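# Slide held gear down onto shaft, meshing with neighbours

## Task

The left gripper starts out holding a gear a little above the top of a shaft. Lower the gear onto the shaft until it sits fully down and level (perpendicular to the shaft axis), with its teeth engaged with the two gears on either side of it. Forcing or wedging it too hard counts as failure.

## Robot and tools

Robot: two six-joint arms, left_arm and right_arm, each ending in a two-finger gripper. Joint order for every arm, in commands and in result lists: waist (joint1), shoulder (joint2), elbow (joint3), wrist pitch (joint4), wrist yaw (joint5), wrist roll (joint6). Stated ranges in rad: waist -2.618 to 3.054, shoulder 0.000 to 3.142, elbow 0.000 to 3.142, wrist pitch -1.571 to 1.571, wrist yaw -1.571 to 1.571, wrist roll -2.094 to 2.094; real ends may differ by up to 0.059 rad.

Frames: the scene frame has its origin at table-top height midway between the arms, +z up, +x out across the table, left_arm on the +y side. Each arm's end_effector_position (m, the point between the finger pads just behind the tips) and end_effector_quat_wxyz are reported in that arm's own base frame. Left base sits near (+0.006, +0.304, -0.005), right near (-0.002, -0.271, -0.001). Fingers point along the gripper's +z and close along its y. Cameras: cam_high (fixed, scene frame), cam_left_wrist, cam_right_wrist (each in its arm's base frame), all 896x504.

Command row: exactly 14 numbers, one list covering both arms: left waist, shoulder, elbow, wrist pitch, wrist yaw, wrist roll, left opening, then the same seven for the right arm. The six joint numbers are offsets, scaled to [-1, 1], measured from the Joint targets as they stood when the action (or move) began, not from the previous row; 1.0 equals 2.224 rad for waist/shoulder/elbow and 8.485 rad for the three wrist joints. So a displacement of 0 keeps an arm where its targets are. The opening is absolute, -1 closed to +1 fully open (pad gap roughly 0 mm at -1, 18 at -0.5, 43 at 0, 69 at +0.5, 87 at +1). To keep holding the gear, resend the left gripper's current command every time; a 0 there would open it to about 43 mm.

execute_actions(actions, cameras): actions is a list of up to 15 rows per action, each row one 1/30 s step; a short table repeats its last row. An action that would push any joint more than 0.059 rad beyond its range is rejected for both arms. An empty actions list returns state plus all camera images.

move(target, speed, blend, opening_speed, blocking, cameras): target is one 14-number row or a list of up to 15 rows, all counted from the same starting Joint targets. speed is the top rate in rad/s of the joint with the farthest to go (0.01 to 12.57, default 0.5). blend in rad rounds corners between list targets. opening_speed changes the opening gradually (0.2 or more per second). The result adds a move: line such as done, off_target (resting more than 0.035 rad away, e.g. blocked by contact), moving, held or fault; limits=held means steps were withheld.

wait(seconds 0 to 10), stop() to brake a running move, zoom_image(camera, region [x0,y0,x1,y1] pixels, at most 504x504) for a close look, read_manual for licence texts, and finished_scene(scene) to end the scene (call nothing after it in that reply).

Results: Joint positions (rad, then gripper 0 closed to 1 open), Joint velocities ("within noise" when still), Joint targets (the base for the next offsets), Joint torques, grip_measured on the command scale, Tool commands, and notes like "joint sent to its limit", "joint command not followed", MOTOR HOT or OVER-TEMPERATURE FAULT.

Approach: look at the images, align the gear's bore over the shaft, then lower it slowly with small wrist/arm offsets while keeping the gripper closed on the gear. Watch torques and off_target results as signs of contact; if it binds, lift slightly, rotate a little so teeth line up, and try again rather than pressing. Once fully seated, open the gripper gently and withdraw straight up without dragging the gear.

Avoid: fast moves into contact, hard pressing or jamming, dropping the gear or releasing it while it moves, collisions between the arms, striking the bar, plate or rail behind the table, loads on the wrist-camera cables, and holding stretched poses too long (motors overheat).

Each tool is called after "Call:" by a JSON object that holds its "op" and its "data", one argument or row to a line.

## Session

Call:
{"op": "execute_actions", "data": {
  "actions": []
}}

Call:
{"op": "zoom_image", "data": {
  "camera": "cam_left_wrist",
  "region": [320, 0, 760, 380]
}}

Scene clock: 0.00 s.
left_arm: end_effector_position=(+0.2826, -0.1438, +0.1208) grip_measured=-0.511 end_effector_quat_wxyz=(-0.008, +0.859, +0.512, +0.005) | right_arm: end_effector_position=(+0.3825, +0.0000, +0.3605) grip_measured=+1.000 end_effector_quat_wxyz=(+0.707, +0.000, +0.707, +0.000)
Joint positions: left_arm=[-0.61 1.758 1.505 -1.329 -0.015 1.457 0.244] | right_arm=[0 1.047 1.047 0 0 0 1]
Joint velocities: within noise
Joint torques (N m): no reading
Heat: left arm: 28 °C; right arm: 27 °C.
Joint targets: left_arm=[-0.607 1.747 1.512 -1.335 -0.020 1.457] | right_arm=[0.000 1.043 1.058 0.005 -0.001 0.000]
Tool commands: left_gripper/opening=-1.0 right_gripper/opening=+1.0

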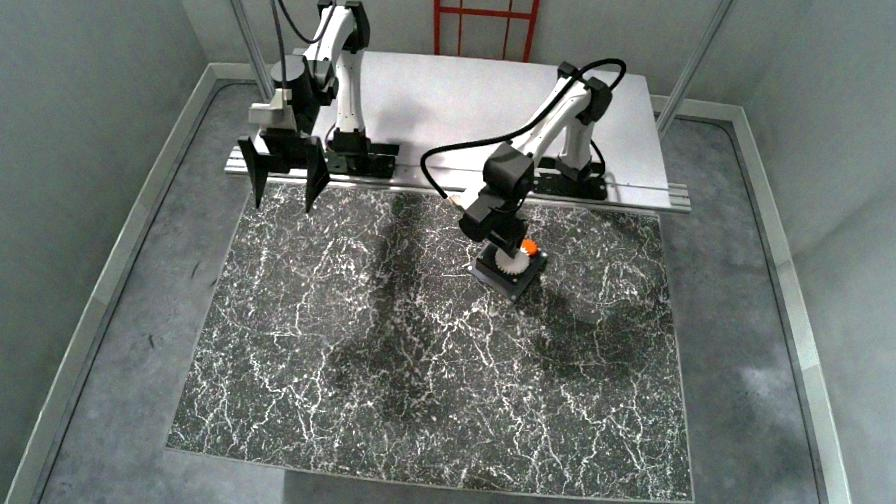

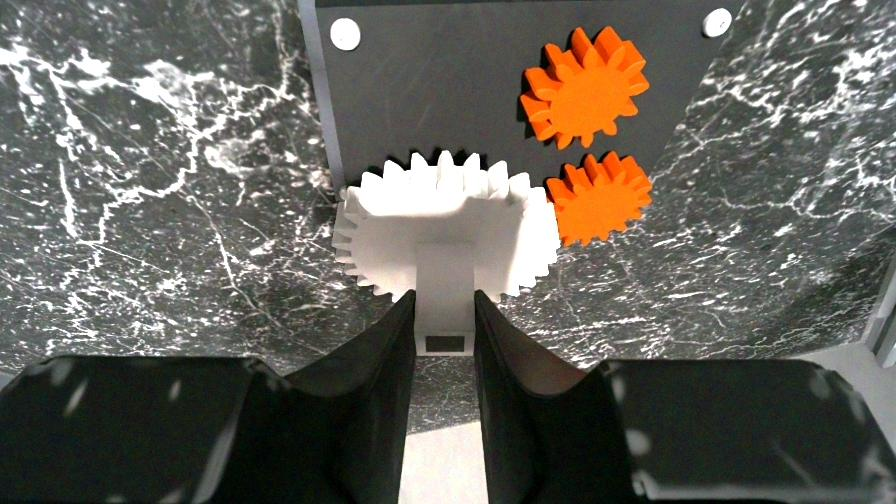

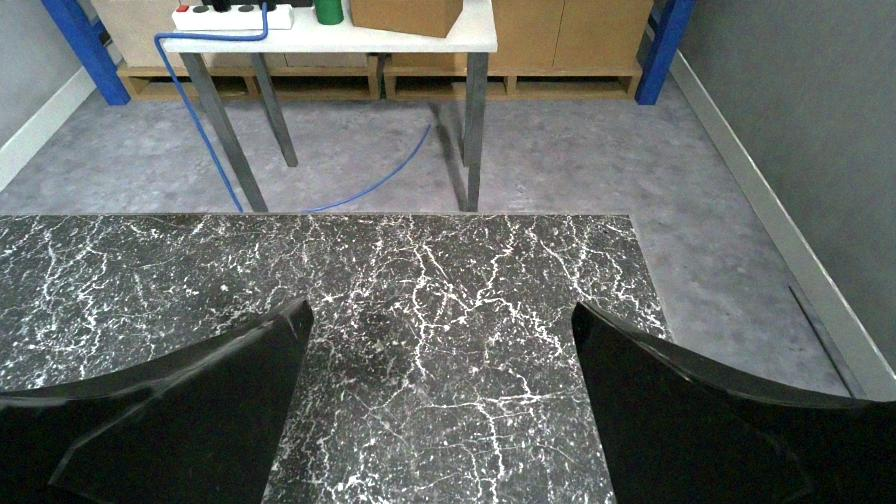

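Scaled by 1.145 from the camera's 896x504 image, which has a finer 1280x720 frame.

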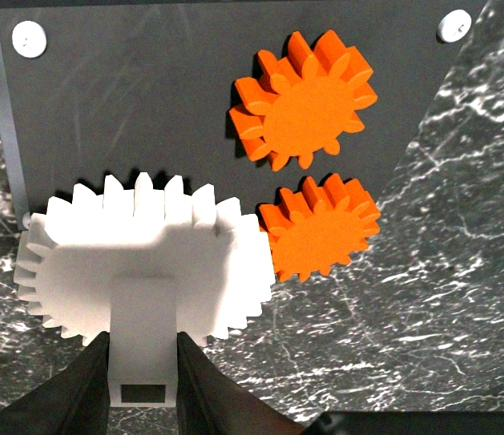

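Call:
{"op": "move", "data": {
  "target": [
    [0,0.0112,0.1228,-0.02864,0,0,-1,0,0,0,0,0,0,1],
    [0.045,0.0112,0.1228,-0.02864,0,0,-1,0,0,0,0,0,0,1]
  ],
  "blend": 0.1,
  "speed": 0.6,
  "cameras": ["cam_left_wrist"]
}}

Call:
{"op": "zoom_image", "data": {
  "camera": "cam_left_wrist",
  "region": [300, 0, 720, 240]
}}

Call:
{"op": "move", "data": {
  "target": [0.018,-0.0117,-0.1112,0.02611,0,0,-1,0,0,0,0,0,0,1],
  "speed": 0.5,
  "cameras": ["cam_left_wrist"]
}}

Call:
{"op": "zoom_image", "data": {
  "camera": "cam_left_wrist",
  "region": [300, 0, 720, 240]
}}

Scene clock: 10.57 s.
left_arm: end_effector_position=(+0.2958, -0.1147, +0.1856) grip_measured=-0.511 end_effector_quat_wxyz=(+0.006, +0.832, +0.554, +0.012) | right_arm: end_effector_position=(+0.3825, +0.0000, +0.3605) grip_measured=+1.000 end_effector_quat_wxyz=(+0.707, +0.000, +0.707, +0.000)
Joint positions: left_arm=[-0.509 1.758 1.765 -1.557 -0.015 1.457 0.244] | right_arm=[0 1.047 1.047 0 0 0 1]
Joint torques (N m): left_arm=[0.12 -5.38 6.87 0.22 0.13 -0.03] | right_arm=[-0.24 -2.84 8.1 2.25 -0.07 0.09]
Heat: left arm: 30 °C; right arm: 30 °C.
Joint targets: left_arm=[-0.507 1.772 1.786 -1.578 -0.020 1.457] | right_arm=[0.000 1.043 1.058 0.005 -0.001 0.000]
move: done; blend cut to 0.05 rad at target 1
camera_calibration:
cam_left_wrist: T_world_to_cam=[[-0.921006, 0.388614, -0.0269824, 0.320551], [0.219576, 0.575107, 0.78806, -0.126049], [0.321769, 0.719883, -0.615007, 0.242947], [0, 0, 0, 1]] pos_world=[0.244733, -0.226972, 0.257397]
Images, in order (width x height): cam_left_wrist 896x504.

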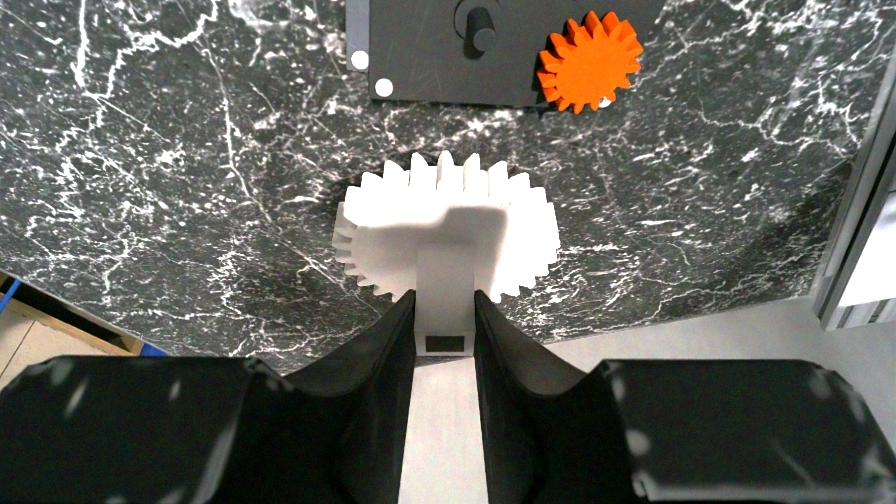

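Scaled by 1.200 from the camera's 896x504 image, which has a finer 1280x720 frame.

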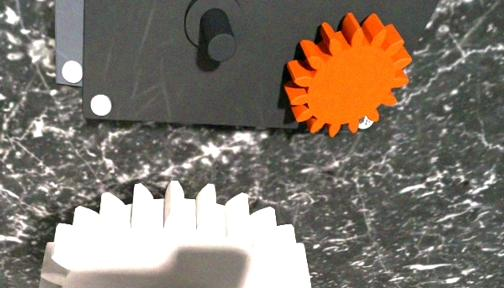

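Scene clock: 11.80 s.
left_arm: end_effector_position=(+0.2997, -0.1055, +0.1309) grip_measured=-0.511 end_effector_quat_wxyz=(-0.007, +0.824, +0.567, +0.005) | right_arm: end_effector_position=(+0.3825, +0.0000, +0.3605) grip_measured=+1.000 end_effector_quat_wxyz=(+0.707, +0.000, +0.707, +0.000)
Joint positions: left_arm=[-0.478 1.758 1.545 -1.366 -0.015 1.457 0.244] | right_arm=[0 1.047 1.047 0 0 0 1]
Joint torques (N m): left_arm=[0.91 -7.45 4.83 0.44 0.14 0.01] | right_arm=[-0.24 -2.85 8.1 2.25 -0.07 0.09]
Heat: left arm: 30 °C; right arm: 30 °C.
Joint targets: left_arm=[-0.467 1.746 1.538 -1.357 -0.020 1.457] | right_arm=[0.000 1.043 1.058 0.005 -0.001 0.000]
move: done
camera_calibration:
cam_left_wrist: T_world_to_cam=[[-0.933035, 0.359781, 0.00150333, 0.31598], [0.221562, 0.571283, 0.790282, -0.090319], [0.28347, 0.737694, -0.612742, 0.214634], [0, 0, 0, 1]] pos_world=[0.25399, -0.220421, 0.202418]
Images, in order (width x height): cam_left_wrist 896x504.

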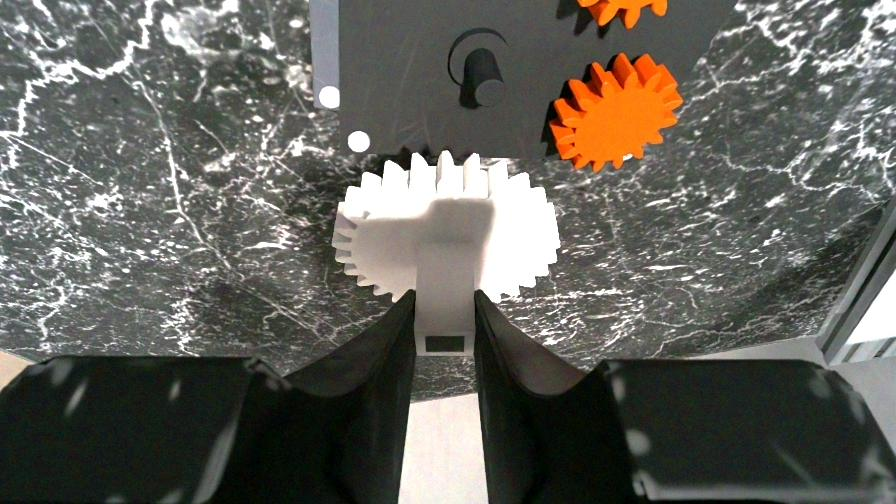

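Scaled by 1.200 from the camera's 896x504 image, which has a finer 1280x720 frame.

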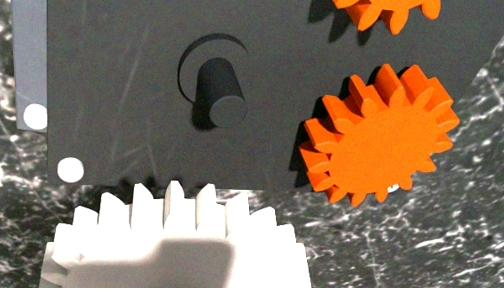

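Call:
{"op": "zoom_image", "data": {
  "camera": "cam_left_wrist",
  "region": [430, 10, 530, 120]
}}

Scaled by 4.582 from the camera's 896x504 image, which has a finer 1280x720 frame.

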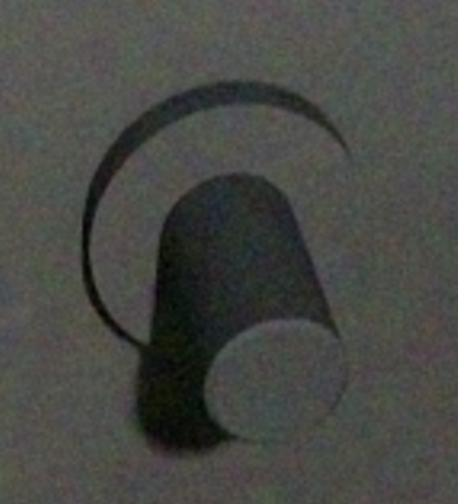

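Call:
{"op": "zoom_image", "data": {
  "camera": "cam_left_wrist",
  "region": [540, 40, 700, 180]
}}

Scaled by 3.150 from the camera's 896x504 image, which has a finer 1280x720 frame.

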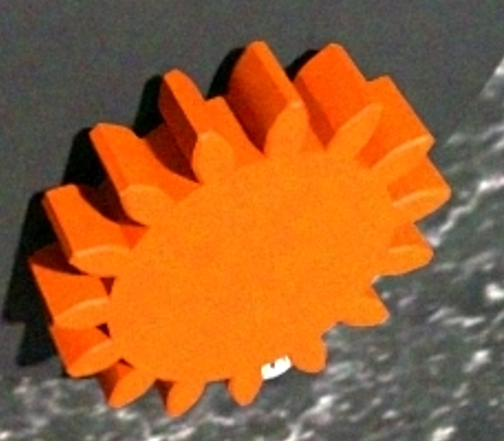

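Call:
{"op": "move", "data": {
  "target": [-0.0553,-0.0652,-0.0940,0.01933,0.00566,-0.0145,-1,0,0,0,0,0,0,1],
  "speed": 0.25,
  "cameras": ["cam_left_wrist"]
}}

Call:
{"op": "zoom_image", "data": {
  "camera": "cam_left_wrist",
  "region": [320, 30, 680, 340]
}}

Scene clock: 133.43 s.
left_arm: end_effector_position=(+0.2681, -0.1311, +0.1147) grip_measured=-0.511 end_effector_quat_wxyz=(+0.034, +0.822, +0.568, +0.008) | right_arm: end_effector_position=(+0.3825, +0.0000, +0.3605) grip_measured=+1.000 end_effector_quat_wxyz=(+0.707, +0.000, +0.707, +0.000)
Joint positions: left_arm=[-0.584 1.631 1.342 -1.213 0.012 1.347 0.244] | right_arm=[0 1.047 1.047 0 0 0 1]
Joint torques (N m): left_arm=[-0.7 -7.95 4.52 0.68 0.4 -0.16] | right_arm=[-0.24 -2.85 8.1 2.25 -0.07 0.1]
Heat: left arm: 37 °C; right arm: 37 °C.
Joint targets: left_arm=[-0.590 1.601 1.329 -1.193 0.028 1.334] | right_arm=[0.000 1.043 1.058 0.005 -0.001 0.000]
move: done
camera_calibration:
cam_left_wrist: T_world_to_cam=[[-0.932212, 0.355079, -0.0699949, 0.303066], [0.179993, 0.62266, 0.76151, -0.034773], [0.313979, 0.69729, -0.644363, 0.222601], [0, 0, 0, 1]] pos_world=[0.218889, -0.241178, 0.191129]
Images, in order (width x height): cam_left_wrist 896x504.

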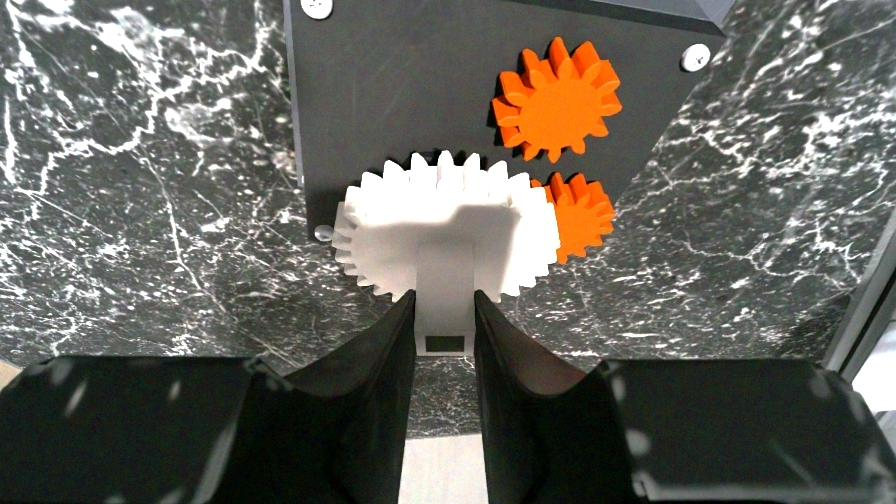

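Scaled by 1.400 from the camera's 896x504 image, which has a finer 1280x720 frame.

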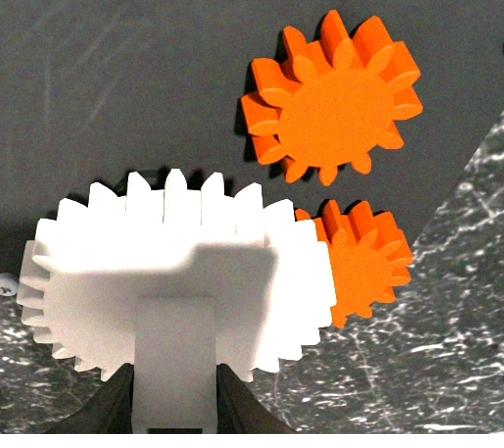

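Call:
{"op": "move", "data": {
  "target": [-0.0022,-0.0038,-0.0100,0.0040,0,0,-1,0,0,0,0,0,0,1],
  "speed": 0.1,
  "cameras": ["cam_left_wrist"]
}}

Call:
{"op": "zoom_image", "data": {
  "camera": "cam_left_wrist",
  "region": [320, 30, 680, 340]
}}

Scene clock: 179.43 s.
left_arm: end_effector_position=(+0.2677, -0.1322, +0.1143) grip_measured=-0.511 end_effector_quat_wxyz=(+0.043, +0.822, +0.567, +0.011) | right_arm: end_effector_position=(+0.3825, +0.0000, +0.3605) grip_measured=+1.000 end_effector_quat_wxyz=(+0.707, +0.000, +0.707, +0.000)
Joint positions: left_arm=[-0.588 1.615 1.323 -1.191 0.012 1.346 0.244] | right_arm=[0 1.047 1.047 0 0 0 1]
Joint torques (N m): left_arm=[-0.79 -7.39 4.34 0.86 0.41 -0.17] | right_arm=[-0.24 -2.84 8.1 2.25 -0.07 0.09]
Heat: left arm: 36 °C; right arm: 38 °C.
Joint targets: left_arm=[-0.595 1.592 1.307 -1.159 0.028 1.335] | right_arm=[0.000 1.043 1.058 0.005 -0.001 0.000]
move: done
camera_calibration:
cam_left_wrist: T_world_to_cam=[[-0.930362, 0.356085, -0.0873453, 0.304678], [0.169965, 0.62996, 0.757801, -0.0295782], [0.324866, 0.690184, -0.646613, 0.219593], [0, 0, 0, 1]] pos_world=[0.21715, -0.241418, 0.191018]
Images, in order (width x height): cam_left_wrist 896x504.

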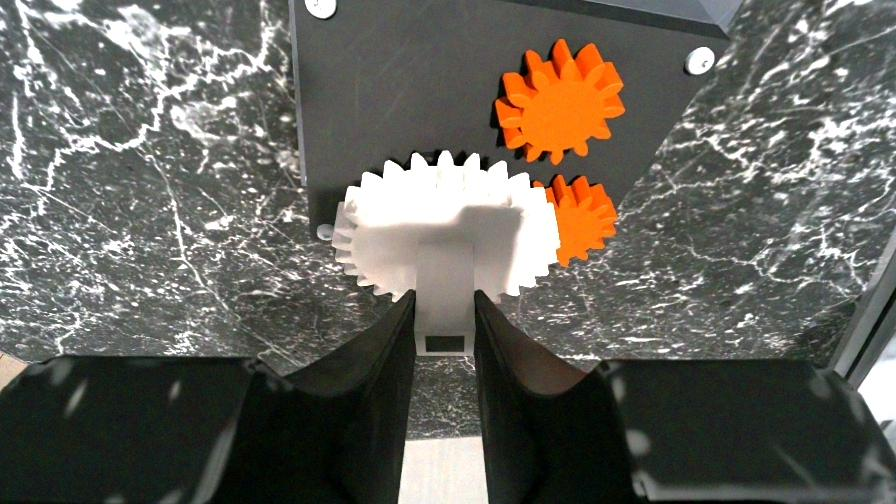

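Scaled by 1.400 from the camera's 896x504 image, which has a finer 1280x720 frame.

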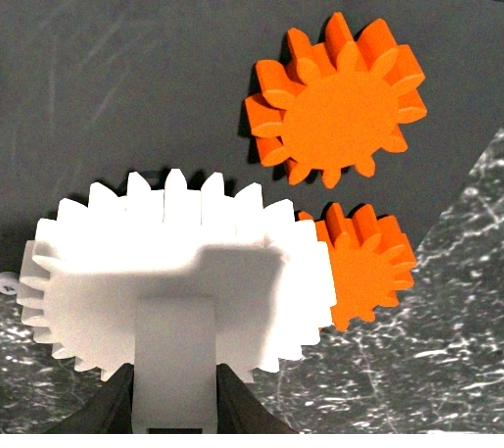

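Call:
{"op": "move", "data": {
  "target": [0,0.0189,-0.0070,0.00236,0,0,-1,0,0,0,0,0,0,1],
  "speed": 0.1
}}

Scene clock: 218.03 s.
left_arm: end_effector_position=(+0.2681, -0.1324, +0.1135) grip_measured=-0.511 end_effector_quat_wxyz=(+0.044, +0.822, +0.568, +0.011) | right_arm: end_effector_position=(+0.3825, +0.0000, +0.3605) grip_measured=+1.000 end_effector_quat_wxyz=(+0.707, +0.000, +0.707, +0.000)
Joint positions: left_arm=[-0.588 1.615 1.32 -1.186 0.012 1.344 0.244] | right_arm=[0 1.047 1.047 0 0 0 1]
Joint torques (N m): left_arm=[-0.77 -3.99 3.26 1 0.39 -0.14] | right_arm=[-0.24 -2.84 8.1 2.25 -0.07 0.09]
Heat: left arm: 36 °C; right arm: 39 °C.
Joint targets: left_arm=[-0.595 1.634 1.291 -1.139 0.028 1.335] | right_arm=[0.000 1.043 1.058 0.005 -0.001 0.000]
move: off_target (left_arm); left_arm: the wrist pitch is farthest, 0.047 rad from its target

Call:
{"op": "move", "data": {
  "target": [
    [0,0.0045,0.0342,-0.00943,0,0,-1,0,0,0,0,0,0,1],
    [-0.0081,0.0045,0.0342,-0.00943,0,-0.0025,-1,0,0,0,0,0,0,1]
  ],
  "speed": 0.15,
  "blend": 0.01,
  "cameras": ["cam_left_wrist"]
}}

Call:
{"op": "zoom_image", "data": {
  "camera": "cam_left_wrist",
  "region": [320, 30, 680, 340]
}}

Scene clock: 240.43 s.
left_arm: end_effector_position=(+0.2676, -0.1407, +0.1161) grip_measured=-0.511 end_effector_quat_wxyz=(+0.045, +0.823, +0.566, +0.008) | right_arm: end_effector_position=(+0.3825, +0.0000, +0.3605) grip_measured=+1.000 end_effector_quat_wxyz=(+0.707, +0.000, +0.707, +0.000)
Joint positions: left_arm=[-0.608 1.629 1.346 -1.197 0.017 1.328 0.244] | right_arm=[0 1.047 1.047 0 0 0 1]
Joint torques (N m): left_arm=[-0.61 -4.6 7.25 0.33 0.32 -0.19] | right_arm=[-0.24 -2.84 8.1 2.25 -0.07 0.09]
Heat: left arm: 34 °C; right arm: 39 °C.
Joint targets: left_arm=[-0.613 1.644 1.368 -1.219 0.028 1.313] | right_arm=[0.000 1.043 1.058 0.005 -0.001 0.000]
move: done
camera_calibration:
cam_left_wrist: T_world_to_cam=[[-0.929344, 0.358468, -0.0884337, 0.307874], [0.173339, 0.635089, 0.752738, -0.0251516], [0.325996, 0.684224, -0.652353, 0.226182], [0, 0, 0, 1]] pos_world=[0.216747, -0.249149, 0.193709]
Images, in order (width x height): cam_left_wrist 896x504.

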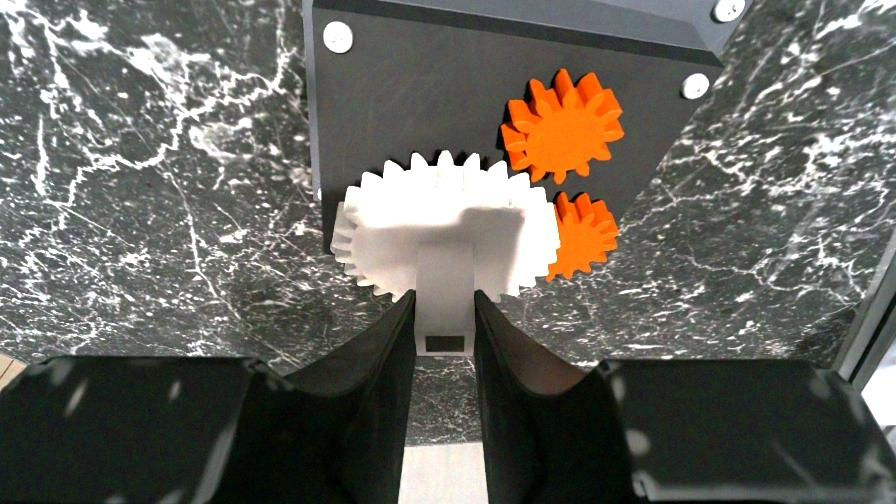

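Scaled by 1.400 from the camera's 896x504 image, which has a finer 1280x720 frame.

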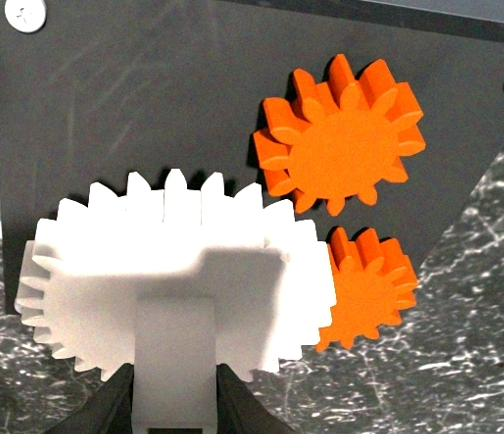

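Call:
{"op": "move", "data": {
  "target": [
    [0.0085,0,0,0,0,0,-1,0,0,0,0,0,0,1],
    [0.0085,0.001,-0.0165,0.005,0,0,-1,0,0,0,0,0,0,1]
  ],
  "speed": 0.1,
  "cameras": ["cam_left_wrist"]
}}

Scene clock: 269.90 s.
left_arm: end_effector_position=(+0.2689, -0.1414, +0.1148) grip_measured=-0.511 end_effector_quat_wxyz=(+0.049, +0.822, +0.567, +0.008) | right_arm: end_effector_position=(+0.3825, +0.0000, +0.3605) grip_measured=+1.000 end_effector_quat_wxyz=(+0.707, +0.000, +0.707, +0.000)
Joint positions: left_arm=[-0.606 1.629 1.341 -1.185 0.02 1.327 0.244] | right_arm=[0 1.047 1.047 0 0 0 1]
Joint torques (N m): left_arm=[0.94 -4.37 4.71 0.66 0.29 -0.17] | right_arm=[-0.24 -2.84 8.1 2.25 -0.07 0.09]
Heat: left arm: 34 °C; right arm: 40 °C.
Joint targets: left_arm=[-0.594 1.647 1.331 -1.176 0.028 1.313] | right_arm=[0.000 1.043 1.058 0.005 -0.001 0.000]
move: done
camera_calibration:
cam_left_wrist: T_world_to_cam=[[-0.930258, 0.354592, -0.0942638, 0.309633], [0.168243, 0.640559, 0.749252, -0.0214444], [0.32606, 0.681138, -0.655542, 0.225383], [0, 0, 0, 1]] pos_world=[0.218158, -0.249574, 0.193003]
Images, in order (width x height): cam_left_wrist 896x504.

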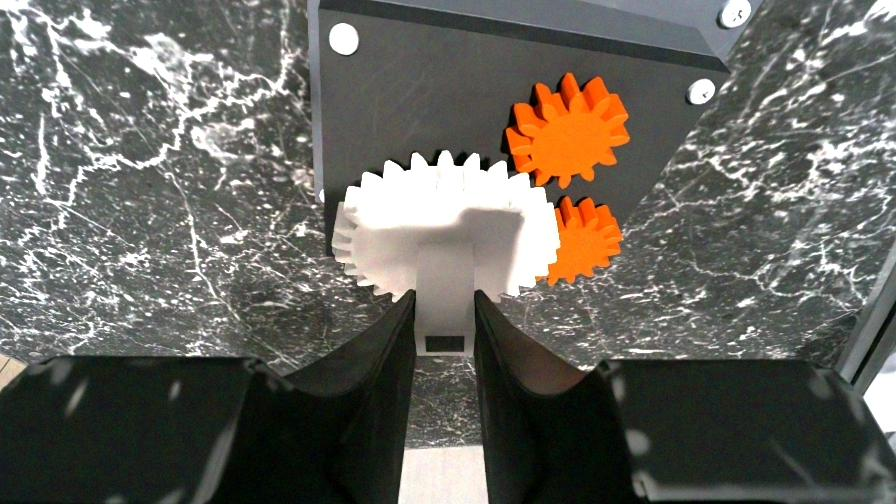

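Call:
{"op": "move", "data": {
  "target": [0.0034,-0.0175,-0.0045,0.0002,0.0006,0,-1,0,0,0,0,0,0,1],
  "speed": 0.1
}}

Scene clock: 287.33 s.
left_arm: end_effector_position=(+0.2693, -0.1407, +0.1123) grip_measured=-0.511 end_effector_quat_wxyz=(+0.051, +0.820, +0.570, +0.005) | right_arm: end_effector_position=(+0.3825, +0.0000, +0.3605) grip_measured=+1.000 end_effector_quat_wxyz=(+0.707, +0.000, +0.707, +0.000)
Joint positions: left_arm=[-0.599 1.629 1.332 -1.175 0.028 1.327 0.244] | right_arm=[0 1.047 1.047 0 0 0 1]
Joint torques (N m): left_arm=[0.92 -7.34 4.51 0.58 0.27 -0.18] | right_arm=[-0.24 -2.84 8.1 2.25 -0.07 0.09]
Heat: left arm: 34 °C; right arm: 40 °C.
Joint targets: left_arm=[-0.587 1.608 1.321 -1.175 0.033 1.313] | right_arm=[0.000 1.043 1.058 0.005 -0.001 0.000]
move: done

Call:
{"op": "move", "data": {
  "target": [0,0.0005,-0.0032,0.0010,0,0,-1,0,0,0,0,0,0,1],
  "speed": 0.1
}}

Call:
{"op": "move", "data": {
  "target": [0,0.0005,-0.0032,0.0010,0,0,-1,0,0,0,0,0,0,1],
  "speed": 0.1,
  "cameras": ["cam_left_wrist"]
}}

Scene clock: 297.50 s.
left_arm: end_effector_position=(+0.2695, -0.1409, +0.1105) grip_measured=-0.511 end_effector_quat_wxyz=(+0.052, +0.820, +0.570, +0.005) | right_arm: end_effector_position=(+0.3825, +0.0000, +0.3605) grip_measured=+1.000 end_effector_quat_wxyz=(+0.707, +0.000, +0.707, +0.000)
Joint positions: left_arm=[-0.599 1.629 1.325 -1.166 0.028 1.327 0.244] | right_arm=[0 1.047 1.047 0 0 0 1]
Joint torques (N m): left_arm=[1.01 -7.23 4.62 0.58 0.29 -0.17] | right_arm=[-0.24 -2.84 8.1 2.25 -0.07 0.09]
Heat: left arm: 35 °C; right arm: 40 °C.
Joint targets: left_arm=[-0.587 1.609 1.314 -1.166 0.033 1.313] | right_arm=[0.000 1.043 1.058 0.005 -0.001 0.000]
move: done

Scene clock: 298.20 s.
left_arm: end_effector_position=(+0.2697, -0.1411, +0.1094) grip_measured=-0.511 end_effector_quat_wxyz=(+0.052, +0.820, +0.570, +0.005) | right_arm: end_effector_position=(+0.3825, +0.0000, +0.3605) grip_measured=+1.000 end_effector_quat_wxyz=(+0.707, +0.000, +0.707, +0.000)
Joint positions: left_arm=[-0.599 1.629 1.32 -1.161 0.028 1.327 0.244] | right_arm=[0 1.047 1.047 0 0 0 1]
Joint torques (N m): left_arm=[1.02 -7.23 4.45 0.6 0.28 -0.17] | right_arm=[-0.24 -2.82 8.1 2.25 -0.07 0.09]
Heat: left arm: 35 °C; right arm: 40 °C.
Joint targets: left_arm=[-0.587 1.610 1.307 -1.158 0.033 1.313] | right_arm=[0.000 1.043 1.058 0.005 -0.001 0.000]
move: done
camera_calibration:
cam_left_wrist: T_world_to_cam=[[-0.932532, 0.348038, -0.0961946, 0.309682], [0.165124, 0.647949, 0.74357, -0.0151641], [0.32112, 0.677519, -0.661702, 0.222801], [0, 0, 0, 1]] pos_world=[0.219746, -0.248907, 0.188493]
Images, in order (width x height): cam_left_wrist 896x504.

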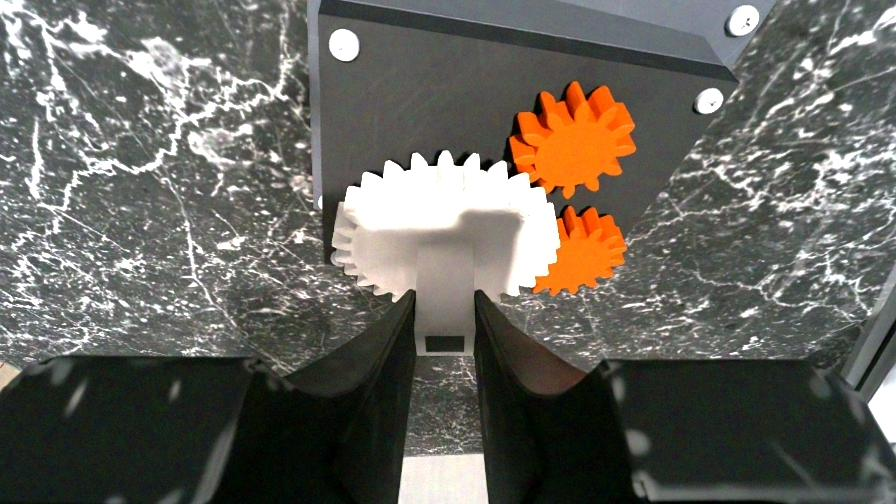

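Call:
{"op": "move", "data": {
  "target": [0.0055,0,0,0,0,0,-1,0,0,0,0,0,0,1],
  "speed": 0.06
}}

Scene clock: 305.13 s.
left_arm: end_effector_position=(+0.2701, -0.1402, +0.1091) grip_measured=-0.511 end_effector_quat_wxyz=(+0.054, +0.818, +0.573, +0.002) | right_arm: end_effector_position=(+0.3825, +0.0000, +0.3605) grip_measured=+1.000 end_effector_quat_wxyz=(+0.707, +0.000, +0.707, +0.000)
Joint positions: left_arm=[-0.592 1.629 1.32 -1.16 0.035 1.327 0.244] | right_arm=[0 1.047 1.047 0 0 0 1]
Joint torques (N m): left_arm=[1.4 -7.23 4.46 0.61 0.18 -0.18] | right_arm=[-0.24 -2.84 8.09 2.25 -0.06 0.09]
Heat: left arm: 35 °C; right arm: 40 °C.
Joint targets: left_arm=[-0.574 1.610 1.307 -1.157 0.033 1.313] | right_arm=[0.000 1.043 1.058 0.005 -0.001 0.000]
move: done

Call:
{"op": "move", "data": {
  "target": [-0.0155,0,0,0,-0.0033,0,-1,0,0,0,0,0,0,1],
  "speed": 0.06
}}

Call:
{"op": "move", "data": {
  "target": [0,0.0005,-0.0032,0.0010,0,0,-1,0,0,0,0,0,0,1],
  "speed": 0.1
}}

Scene clock: 319.17 s.
left_arm: end_effector_position=(+0.2698, -0.1413, +0.1096) grip_measured=-0.511 end_effector_quat_wxyz=(+0.051, +0.821, +0.568, +0.008) | right_arm: end_effector_position=(+0.3825, +0.0000, +0.3605) grip_measured=+1.000 end_effector_quat_wxyz=(+0.707, +0.000, +0.707, +0.000)
Joint positions: left_arm=[-0.603 1.629 1.32 -1.16 0.022 1.327 0.244] | right_arm=[0 1.047 1.047 0 0 0 1]
Joint torques (N m): left_arm=[-0.66 -7.15 4.44 0.62 0 -0.17] | right_arm=[-0.24 -2.84 8.12 2.25 -0.07 0.09]
Heat: left arm: 36 °C; right arm: 41 °C.
Joint targets: left_arm=[-0.609 1.610 1.307 -1.157 0.005 1.313] | right_arm=[0.000 1.043 1.058 0.005 -0.001 0.000]
move: done

Scene clock: 319.87 s.
left_arm: end_effector_position=(+0.2696, -0.1412, +0.1090) grip_measured=-0.511 end_effector_quat_wxyz=(+0.051, +0.821, +0.568, +0.008) | right_arm: end_effector_position=(+0.3825, +0.0000, +0.3605) grip_measured=+1.000 end_effector_quat_wxyz=(+0.707, +0.000, +0.707, +0.000)
Joint positions: left_arm=[-0.603 1.629 1.318 -1.159 0.022 1.326 0.244] | right_arm=[0 1.047 1.047 0 0 0 1]
Joint torques (N m): left_arm=[-0.73 -7.09 4.08 0.66 0.01 -0.21] | right_arm=[-0.24 -2.84 8.1 2.25 -0.07 0.09]
Heat: left arm: 36 °C; right arm: 41 °C.
Joint targets: left_arm=[-0.609 1.611 1.299 -1.149 0.005 1.313] | right_arm=[0.000 1.043 1.058 0.005 -0.001 0.000]
move: done

Call:
{"op": "wait", "data": {
  "seconds": 0,
  "cameras": ["cam_left_wrist"]
}}

Call:
{"op": "zoom_image", "data": {
  "camera": "cam_left_wrist",
  "region": [470, 70, 670, 310]
}}

Scene clock: 324.37 s.
left_arm: end_effector_position=(+0.2696, -0.1412, +0.1090) grip_measured=-0.511 end_effector_quat_wxyz=(+0.051, +0.821, +0.568, +0.008) | right_arm: end_effector_position=(+0.3825, +0.0000, +0.3605) grip_measured=+1.000 end_effector_quat_wxyz=(+0.707, +0.000, +0.707, +0.000)
Joint positions: left_arm=[-0.603 1.629 1.318 -1.159 0.022 1.326 0.244] | right_arm=[0 1.047 1.047 0 0 0 1]
Joint torques (N m): left_arm=[-0.8 -7.12 4.03 0.67 0.01 -0.18] | right_arm=[-0.24 -2.84 8.1 2.25 -0.07 0.09]
Heat: left arm: 37 °C; right arm: 41 °C.
Joint targets: left_arm=[-0.609 1.611 1.299 -1.149 0.005 1.313] | right_arm=[0.000 1.043 1.058 0.005 -0.001 0.000]
Tool commands: left_gripper/opening=-1.0 right_gripper/opening=+1.0
camera_calibration:
cam_left_wrist: T_world_to_cam=[[-0.931076, 0.351603, -0.0973316, 0.309854], [0.164746, 0.64325, 0.747722, -0.0158598], [0.325509, 0.680151, -0.65684, 0.221336], [0, 0, 0, 1]] pos_world=[0.219063, -0.249285, 0.1874]
Images, in order (width x height): cam_left_wrist 896x504.

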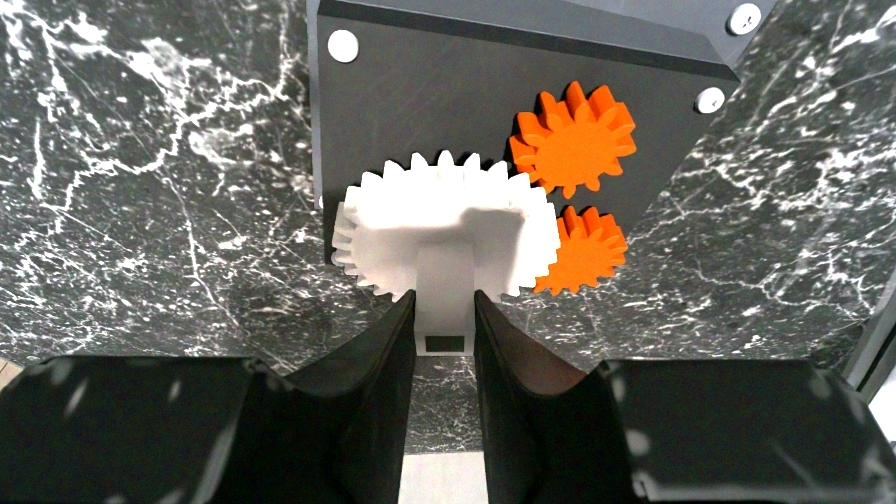

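Scaled by 2.100 from the camera's 896x504 image, which has a finer 1280x720 frame.

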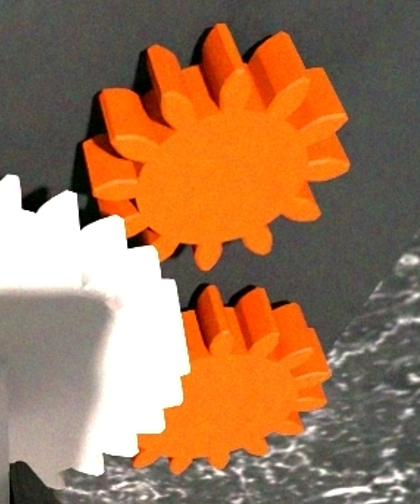

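Call:
{"op": "move", "data": {
  "target": [0,0.0005,-0.0032,0.0010,0,0,-1,0,0,0,0,0,0,1],
  "speed": 0.1
}}

Scene clock: 328.07 s.
left_arm: end_effector_position=(+0.2697, -0.1413, +0.1087) grip_measured=-0.511 end_effector_quat_wxyz=(+0.050, +0.822, +0.567, +0.010) | right_arm: end_effector_position=(+0.3825, +0.0000, +0.3605) grip_measured=+1.000 end_effector_quat_wxyz=(+0.707, +0.000, +0.707, +0.000)
Joint positions: left_arm=[-0.606 1.629 1.316 -1.156 0.017 1.326 0.244] | right_arm=[0 1.047 1.047 0 0 0 1]
Joint torques (N m): left_arm=[-0.39 -6.97 3.73 0.71 0.07 -0.17] | right_arm=[-0.25 -2.84 8.1 2.25 -0.07 0.09]
Heat: left arm: 37 °C; right arm: 41 °C.
Joint targets: left_arm=[-0.609 1.612 1.292 -1.141 0.005 1.313] | right_arm=[0.000 1.043 1.058 0.005 -0.001 0.000]
move: done

Call:
{"op": "move", "data": {
  "target": [-0.0005,-0.0029,-0.0033,0,0,0.0073,-1,0,0,0,0,0,0,1],
  "speed": 0.1
}}

Scene clock: 337.87 s.
left_arm: end_effector_position=(+0.2698, -0.1411, +0.1088) grip_measured=-0.511 end_effector_quat_wxyz=(+0.052, +0.830, +0.555, +0.011) | right_arm: end_effector_position=(+0.3825, +0.0000, +0.3605) grip_measured=+1.000 end_effector_quat_wxyz=(+0.707, +0.000, +0.707, +0.000)
Joint positions: left_arm=[-0.606 1.621 1.307 -1.153 0.017 1.356 0.244] | right_arm=[0 1.047 1.047 0 0 0 1]
Joint torques (N m): left_arm=[-0.53 -6.98 3.78 0.72 0.09 0.15] | right_arm=[-0.24 -2.84 8.09 2.25 -0.07 0.09]
Heat: left arm: 37 °C; right arm: 41 °C.
Joint targets: left_arm=[-0.610 1.606 1.285 -1.141 0.005 1.375] | right_arm=[0.000 1.043 1.058 0.005 -0.001 0.000]
move: done

Call:
{"op": "move", "data": {
  "target": [-0.0003,-0.0023,-0.0032,0.0003,0,0.0037,-1,0,0,0,0,0,0,1],
  "speed": 0.1
}}

Call:
{"op": "move", "data": {
  "target": [-0.0003,-0.0023,-0.0030,0.0003,0,0.0037,-1,0,0,0,0,0,0,1],
  "speed": 0.1
}}

Scene clock: 343.00 s.
left_arm: end_effector_position=(+0.2696, -0.1413, +0.1089) grip_measured=-0.511 end_effector_quat_wxyz=(+0.052, +0.840, +0.541, +0.012) | right_arm: end_effector_position=(+0.3825, +0.0000, +0.3605) grip_measured=+1.000 end_effector_quat_wxyz=(+0.707, +0.000, +0.707, +0.000)
Joint positions: left_arm=[-0.608 1.616 1.301 -1.151 0.016 1.388 0.244] | right_arm=[0 1.047 1.047 0 0 0 1]
Joint torques (N m): left_arm=[-0.34 -6.78 3.75 0.72 0.08 0.19] | right_arm=[-0.24 -2.82 8.1 2.25 -0.07 0.09]
Heat: left arm: 37 °C; right arm: 41 °C.
Joint targets: left_arm=[-0.611 1.600 1.278 -1.138 0.005 1.407] | right_arm=[0.000 1.043 1.058 0.005 -0.001 0.000]
move: done

Scene clock: 343.87 s.
left_arm: end_effector_position=(+0.2696, -0.1412, +0.1087) grip_measured=-0.511 end_effector_quat_wxyz=(+0.052, +0.848, +0.527, +0.013) | right_arm: end_effector_position=(+0.3825, +0.0000, +0.3605) grip_measured=+1.000 end_effector_quat_wxyz=(+0.707, +0.000, +0.707, +0.000)
Joint positions: left_arm=[-0.609 1.61 1.294 -1.149 0.016 1.419 0.244] | right_arm=[0 1.047 1.047 0 0 0 1]
Joint torques (N m): left_arm=[-0.35 -6.69 3.7 0.72 0.07 0.17] | right_arm=[-0.24 -2.84 8.1 2.25 -0.06 0.09]
Heat: left arm: 37 °C; right arm: 41 °C.
Joint targets: left_arm=[-0.611 1.595 1.271 -1.135 0.005 1.438] | right_arm=[0.000 1.043 1.058 0.005 -0.001 0.000]
move: done

Call:
{"op": "move", "data": {
  "target": [-0.0003,-0.0023,-0.0029,0.0003,0,0.0037,-1,0,0,0,0,0,0,1],
  "speed": 0.1
}}

Call:
{"op": "move", "data": {
  "target": [-0.0003,-0.0023,-0.0029,0.0003,0,0.0037,-1,0,0,0,0,0,0,1],
  "speed": 0.1,
  "cameras": ["cam_left_wrist"]
}}

Call:
{"op": "zoom_image", "data": {
  "camera": "cam_left_wrist",
  "region": [430, 70, 670, 310]
}}

Scene clock: 350.23 s.
left_arm: end_effector_position=(+0.2697, -0.1412, +0.1088) grip_measured=-0.511 end_effector_quat_wxyz=(+0.052, +0.856, +0.514, +0.014) | right_arm: end_effector_position=(+0.3825, +0.0000, +0.3605) grip_measured=+1.000 end_effector_quat_wxyz=(+0.707, +0.000, +0.707, +0.000)
Joint positions: left_arm=[-0.609 1.605 1.288 -1.148 0.016 1.45 0.244] | right_arm=[0 1.047 1.047 0 0 0 1]
Joint torques (N m): left_arm=[-0.35 -6.57 3.74 0.74 0.08 0.14] | right_arm=[-0.24 -2.84 8.1 2.25 -0.07 0.1]
Heat: left arm: 37 °C; right arm: 41 °C.
Joint targets: left_arm=[-0.612 1.590 1.265 -1.133 0.005 1.470] | right_arm=[0.000 1.043 1.058 0.005 -0.001 0.000]
move: done

Scene clock: 351.10 s.
left_arm: end_effector_position=(+0.2698, -0.1411, +0.1087) grip_measured=-0.511 end_effector_quat_wxyz=(+0.052, +0.864, +0.501, +0.015) | right_arm: end_effector_position=(+0.3825, +0.0000, +0.3605) grip_measured=+1.000 end_effector_quat_wxyz=(+0.707, +0.000, +0.707, +0.000)
Joint positions: left_arm=[-0.609 1.599 1.281 -1.146 0.016 1.481 0.244] | right_arm=[0 1.047 1.047 0 0 0 1]
Joint torques (N m): left_arm=[-0.47 -6.6 3.71 0.71 0.08 0.16] | right_arm=[-0.24 -2.84 8.09 2.25 -0.06 0.09]
Heat: left arm: 37 °C; right arm: 41 °C.
Joint targets: left_arm=[-0.613 1.585 1.258 -1.130 0.005 1.501] | right_arm=[0.000 1.043 1.058 0.005 -0.001 0.000]
move: done
camera_calibration:
cam_left_wrist: T_world_to_cam=[[-0.861232, 0.496166, -0.109995, 0.312888], [0.249221, 0.600951, 0.759438, -0.0457517], [0.442909, 0.62664, -0.641213, 0.180061], [0, 0, 0, 1]] pos_world=[0.201121, -0.240583, 0.184619]
Images, in order (width x height): cam_left_wrist 896x504.

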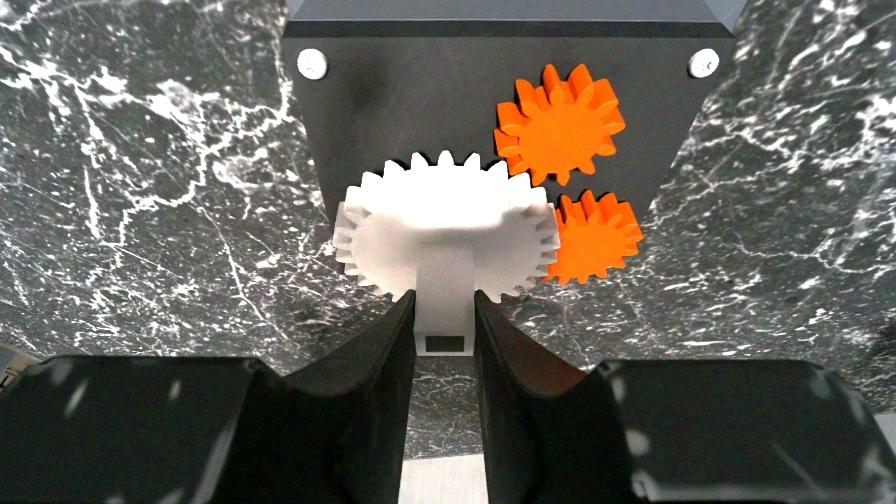

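Scaled by 2.100 from the camera's 896x504 image, which has a finer 1280x720 frame.

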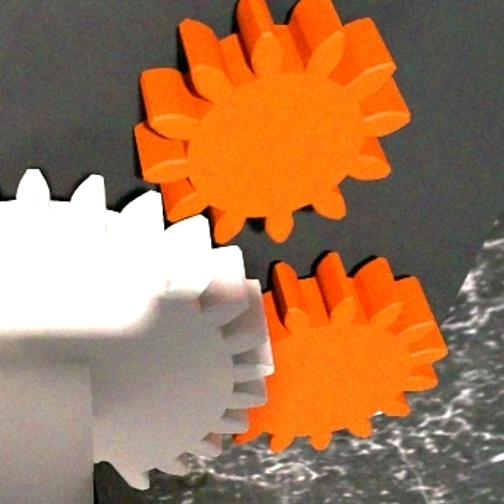

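Call:
{"op": "move", "data": {
  "target": [-0.0003,-0.0023,-0.0029,0.0003,0,0.0037,-1,0,0,0,0,0,0,1],
  "speed": 0.1
}}

Call:
{"op": "move", "data": {
  "target": [-0.0003,-0.0023,-0.0029,0.0003,0,0.0037,-1,0,0,0,0,0,0,1],
  "speed": 0.1
}}

Call:
{"op": "move", "data": {
  "target": [-0.0003,-0.0023,-0.0029,0.0003,0,0.0037,-1,0,0,0,0,0,0,1],
  "speed": 0.1
}}

Scene clock: 362.50 s.
left_arm: end_effector_position=(+0.2697, -0.1414, +0.1086) grip_measured=-0.511 end_effector_quat_wxyz=(+0.052, +0.872, +0.486, +0.017) | right_arm: end_effector_position=(+0.3825, +0.0000, +0.3605) grip_measured=+1.000 end_effector_quat_wxyz=(+0.707, +0.000, +0.707, +0.000)
Joint positions: left_arm=[-0.611 1.594 1.275 -1.144 0.015 1.513 0.244] | right_arm=[0 1.047 1.047 0 0 0 1]
Joint torques (N m): left_arm=[-0.31 -6.52 3.75 0.74 0.09 0.16] | right_arm=[-0.24 -2.84 8.09 2.25 -0.06 0.09]
Heat: left arm: 36 °C; right arm: 41 °C.
Joint targets: left_arm=[-0.614 1.580 1.252 -1.128 0.005 1.532] | right_arm=[0.000 1.043 1.058 0.005 -0.001 0.000]
move: done

Scene clock: 363.37 s.
left_arm: end_effector_position=(+0.2697, -0.1414, +0.1085) grip_measured=-0.511 end_effector_quat_wxyz=(+0.052, +0.880, +0.472, +0.017) | right_arm: end_effector_position=(+0.3825, +0.0000, +0.3605) grip_measured=+1.000 end_effector_quat_wxyz=(+0.707, +0.000, +0.707, +0.000)
Joint positions: left_arm=[-0.611 1.589 1.268 -1.143 0.015 1.544 0.244] | right_arm=[0 1.047 1.047 0 0 0 1]
Joint torques (N m): left_arm=[-0.42 -6.5 3.73 0.72 0.1 0.17] | right_arm=[-0.24 -2.84 8.1 2.25 -0.07 0.09]
Heat: left arm: 36 °C; right arm: 41 °C.
Joint targets: left_arm=[-0.614 1.575 1.245 -1.125 0.005 1.564] | right_arm=[0.000 1.043 1.058 0.005 -0.001 0.000]
move: done

Scene clock: 364.23 s.
left_arm: end_effector_position=(+0.2700, -0.1416, +0.1080) grip_measured=-0.511 end_effector_quat_wxyz=(+0.052, +0.888, +0.457, +0.019) | right_arm: end_effector_position=(+0.3825, +0.0000, +0.3605) grip_measured=+1.000 end_effector_quat_wxyz=(+0.707, +0.000, +0.707, +0.000)
Joint positions: left_arm=[-0.611 1.584 1.261 -1.139 0.015 1.578 0.244] | right_arm=[0 1.047 1.047 0 0 0 1]
Joint torques (N m): left_arm=[-0.44 -6.5 3.75 0.73 0.1 0.13] | right_arm=[-0.25 -2.84 8.1 2.25 -0.07 0.09]
Heat: left arm: 36 °C; right arm: 41 °C.
Joint targets: left_arm=[-0.615 1.570 1.239 -1.123 0.005 1.595] | right_arm=[0.000 1.043 1.058 0.005 -0.001 0.000]
move: done

Call:
{"op": "move", "data": {
  "target": [0,0.0005,-0.0025,0.0008,0,0,-1,0,0,0,0,0,0,1],
  "speed": 0.1
}}

Call:
{"op": "move", "data": {
  "target": [0,0.0005,-0.0025,0.0008,0,0,-1,0,0,0,0,0,0,1],
  "speed": 0.1
}}

Scene clock: 368.90 s.
left_arm: end_effector_position=(+0.2699, -0.1416, +0.1079) grip_measured=-0.511 end_effector_quat_wxyz=(+0.053, +0.888, +0.457, +0.019) | right_arm: end_effector_position=(+0.3825, +0.0000, +0.3605) grip_measured=+1.000 end_effector_quat_wxyz=(+0.707, +0.000, +0.707, +0.000)
Joint positions: left_arm=[-0.611 1.582 1.258 -1.136 0.015 1.579 0.244] | right_arm=[0 1.047 1.047 0 0 0 1]
Joint torques (N m): left_arm=[-0.4 -6.22 3.47 0.77 0.1 0.11] | right_arm=[-0.24 -2.84 8.1 2.25 -0.06 0.09]
Heat: left arm: 36 °C; right arm: 41 °C.
Joint targets: left_arm=[-0.615 1.571 1.233 -1.116 0.005 1.595] | right_arm=[0.000 1.043 1.058 0.005 -0.001 0.000]
move: done

Scene clock: 369.60 s.
left_arm: end_effector_position=(+0.2699, -0.1415, +0.1078) grip_measured=-0.511 end_effector_quat_wxyz=(+0.054, +0.888, +0.457, +0.020) | right_arm: end_effector_position=(+0.3825, +0.0000, +0.3605) grip_measured=+1.000 end_effector_quat_wxyz=(+0.707, +0.000, +0.707, +0.000)
Joint positions: left_arm=[-0.611 1.579 1.255 -1.133 0.015 1.579 0.244] | right_arm=[0 1.047 1.047 0 0 0 1]
Joint torques (N m): left_arm=[-0.4 -5.94 3.29 0.82 0.08 0.13] | right_arm=[-0.24 -2.84 8.1 2.25 -0.07 0.09]
Heat: left arm: 36 °C; right arm: 41 °C.
Joint targets: left_arm=[-0.615 1.572 1.228 -1.109 0.005 1.595] | right_arm=[0.000 1.043 1.058 0.005 -0.001 0.000]
move: done

Call:
{"op": "wait", "data": {
  "seconds": 0,
  "cameras": ["cam_left_wrist"]
}}

Call:
{"op": "zoom_image", "data": {
  "camera": "cam_left_wrist",
  "region": [470, 50, 660, 300]
}}

Scene clock: 400.87 s.
left_arm: end_effector_position=(+0.2699, -0.1415, +0.1078) grip_measured=-0.511 end_effector_quat_wxyz=(+0.054, +0.888, +0.457, +0.020) | right_arm: end_effector_position=(+0.3825, +0.0000, +0.3605) grip_measured=+1.000 end_effector_quat_wxyz=(+0.707, +0.000, +0.707, +0.000)
Joint positions: left_arm=[-0.611 1.579 1.255 -1.133 0.015 1.579 0.244] | right_arm=[0 1.047 1.047 0 0 0 1]
Joint torques (N m): left_arm=[-0.35 -5.82 3.36 0.81 0.1 0.15] | right_arm=[-0.24 -2.84 8.1 2.25 -0.07 0.09]
Heat: left arm: 35 °C; right arm: 42 °C.
Joint targets: left_arm=[-0.615 1.572 1.228 -1.109 0.005 1.595] | right_arm=[0.000 1.043 1.058 0.005 -0.001 0.000]
Tool commands: left_gripper/opening=-1.0 right_gripper/opening=+1.0
camera_calibration:
cam_left_wrist: T_world_to_cam=[[-0.806104, 0.579823, -0.118327, 0.310879], [0.297121, 0.569482, 0.766426, -0.063029], [0.511777, 0.582662, -0.631339, 0.153863], [0, 0, 0, 1]] pos_world=[0.190585, -0.234011, 0.182232]
Images, in order (width x height): cam_left_wrist 896x504.

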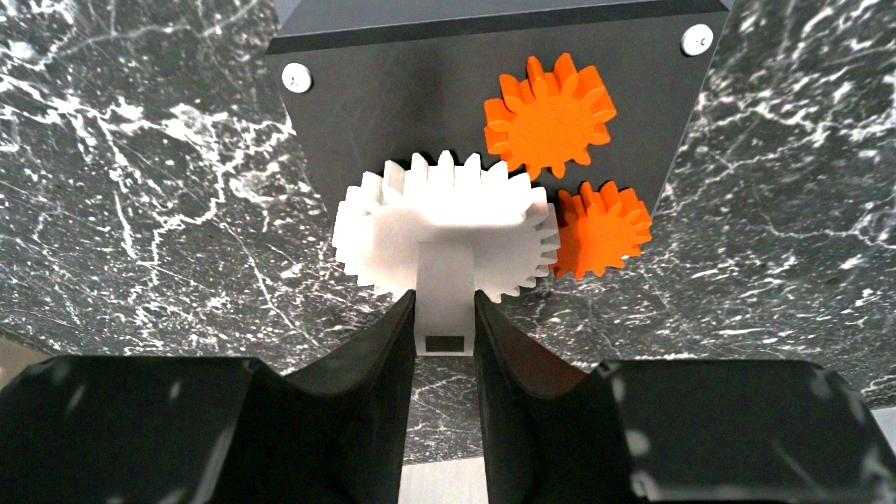

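Scaled by 2.016 from the camera's 896x504 image, which has a finer 1280x720 frame.

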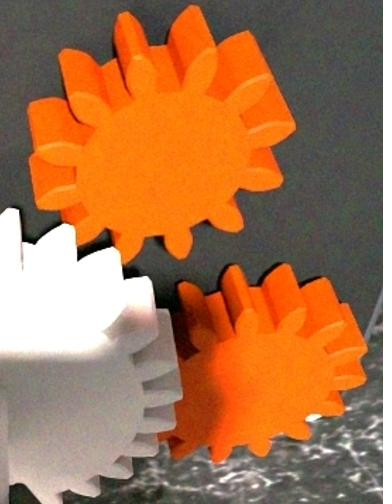

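Call:
{"op": "move", "data": {
  "target": [-0.0005,-0.0034,-0.0046,0.0004,0,0.0055,-1,0,0,0,0,0,0,1],
  "speed": 0.05
}}

Call:
{"op": "move", "data": {
  "target": [-0.0005,-0.0034,-0.0046,0.0004,0,0.0055,-1,0,0,0,0,0,0,1],
  "speed": 0.05
}}

Scene clock: 449.20 s.
left_arm: end_effector_position=(+0.2703, -0.1421, +0.1038) grip_measured=-0.511 end_effector_quat_wxyz=(+0.055, +0.899, +0.435, +0.023) | right_arm: end_effector_position=(+0.3825, +0.0000, +0.3605) grip_measured=+1.000 end_effector_quat_wxyz=(+0.707, +0.000, +0.707, +0.000)
Joint positions: left_arm=[-0.614 1.571 1.229 -1.11 0.012 1.626 0.244] | right_arm=[0 1.047 1.047 0 0 0 1]
Joint torques (N m): left_arm=[-0.49 -5.79 4.63 0.62 0.12 0.11] | right_arm=[-0.24 -2.84 8.1 2.25 -0.07 0.1]
Heat: left arm: 35 °C; right arm: 42 °C.
Joint targets: left_arm=[-0.616 1.565 1.217 -1.106 0.005 1.642] | right_arm=[0.000 1.043 1.058 0.005 -0.001 0.000]
move: done

Scene clock: 450.50 s.
left_arm: end_effector_position=(+0.2707, -0.1426, +0.1016) grip_measured=-0.511 end_effector_quat_wxyz=(+0.052, +0.908, +0.415, +0.023) | right_arm: end_effector_position=(+0.3825, +0.0000, +0.3605) grip_measured=+1.000 end_effector_quat_wxyz=(+0.707, +0.000, +0.707, +0.000)
Joint positions: left_arm=[-0.614 1.571 1.22 -1.105 0.012 1.67 0.244] | right_arm=[0 1.047 1.047 0 0 0 1]
Joint torques (N m): left_arm=[-0.51 -6.37 4.46 0.61 0.1 0.14] | right_arm=[-0.24 -2.82 8.1 2.25 -0.07 0.1]
Heat: left arm: 35 °C; right arm: 42 °C.
Joint targets: left_arm=[-0.617 1.557 1.207 -1.103 0.005 1.688] | right_arm=[0.000 1.043 1.058 0.005 -0.001 0.000]
move: done

Call:
{"op": "move", "data": {
  "target": [0,0.001,-0.0031,0.0010,0,0,-1,0,0,0,0,0,0,1],
  "speed": 0.1
}}

Call:
{"op": "move", "data": {
  "target": [0,0.0005,-0.0031,0.0010,0,0,-1,0,0,0,0,0,0,1],
  "speed": 0.1,
  "cameras": ["cam_left_wrist"]
}}

Scene clock: 456.93 s.
left_arm: end_effector_position=(+0.2709, -0.1429, +0.1001) grip_measured=-0.511 end_effector_quat_wxyz=(+0.053, +0.908, +0.414, +0.024) | right_arm: end_effector_position=(+0.3825, +0.0000, +0.3605) grip_measured=+1.000 end_effector_quat_wxyz=(+0.707, +0.000, +0.707, +0.000)
Joint positions: left_arm=[-0.614 1.571 1.214 -1.097 0.013 1.672 0.244] | right_arm=[0 1.047 1.047 0 0 0 1]
Joint torques (N m): left_arm=[-0.4 -6.27 4.49 0.62 0.12 0.14] | right_arm=[-0.24 -2.84 8.1 2.25 -0.06 0.09]
Heat: left arm: 35 °C; right arm: 42 °C.
Joint targets: left_arm=[-0.617 1.559 1.200 -1.094 0.005 1.688] | right_arm=[0.000 1.043 1.058 0.005 -0.001 0.000]
move: done

Scene clock: 457.63 s.
left_arm: end_effector_position=(+0.2710, -0.1430, +0.0994) grip_measured=-0.511 end_effector_quat_wxyz=(+0.054, +0.908, +0.414, +0.024) | right_arm: end_effector_position=(+0.3825, +0.0000, +0.3605) grip_measured=+1.000 end_effector_quat_wxyz=(+0.707, +0.000, +0.707, +0.000)
Joint positions: left_arm=[-0.614 1.571 1.211 -1.094 0.013 1.672 0.244] | right_arm=[0 1.047 1.047 0 0 0 1]
Joint torques (N m): left_arm=[-0.42 -6.08 4.16 0.63 0.11 0.13] | right_arm=[-0.24 -2.84 8.1 2.25 -0.06 0.09]
Heat: left arm: 35 °C; right arm: 42 °C.
Joint targets: left_arm=[-0.617 1.560 1.194 -1.086 0.005 1.688] | right_arm=[0.000 1.043 1.058 0.005 -0.001 0.000]
move: done
camera_calibration:
cam_left_wrist: T_world_to_cam=[[-0.746654, 0.653925, -0.122021, 0.30648], [0.340952, 0.533707, 0.773892, -0.0736945], [0.571191, 0.536226, -0.621452, 0.125059], [0, 0, 0, 1]] pos_world=[0.182528, -0.228144, 0.172147]
Images, in order (width x height): cam_left_wrist 896x504.

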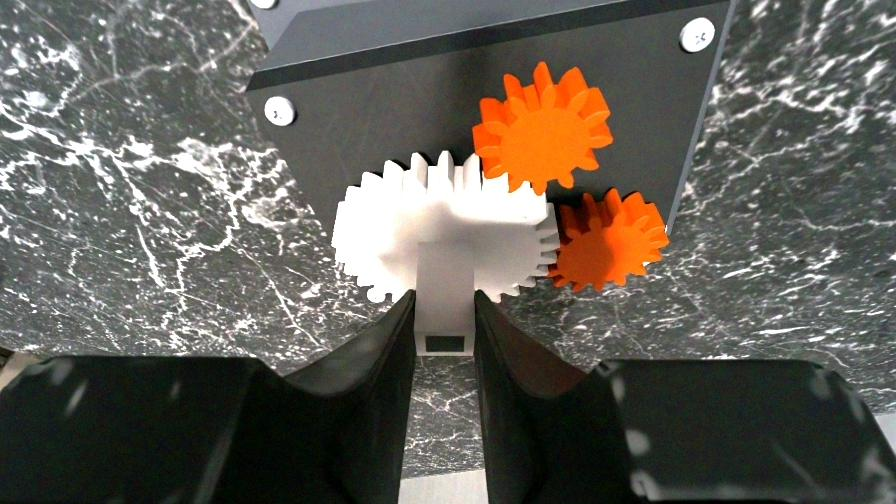

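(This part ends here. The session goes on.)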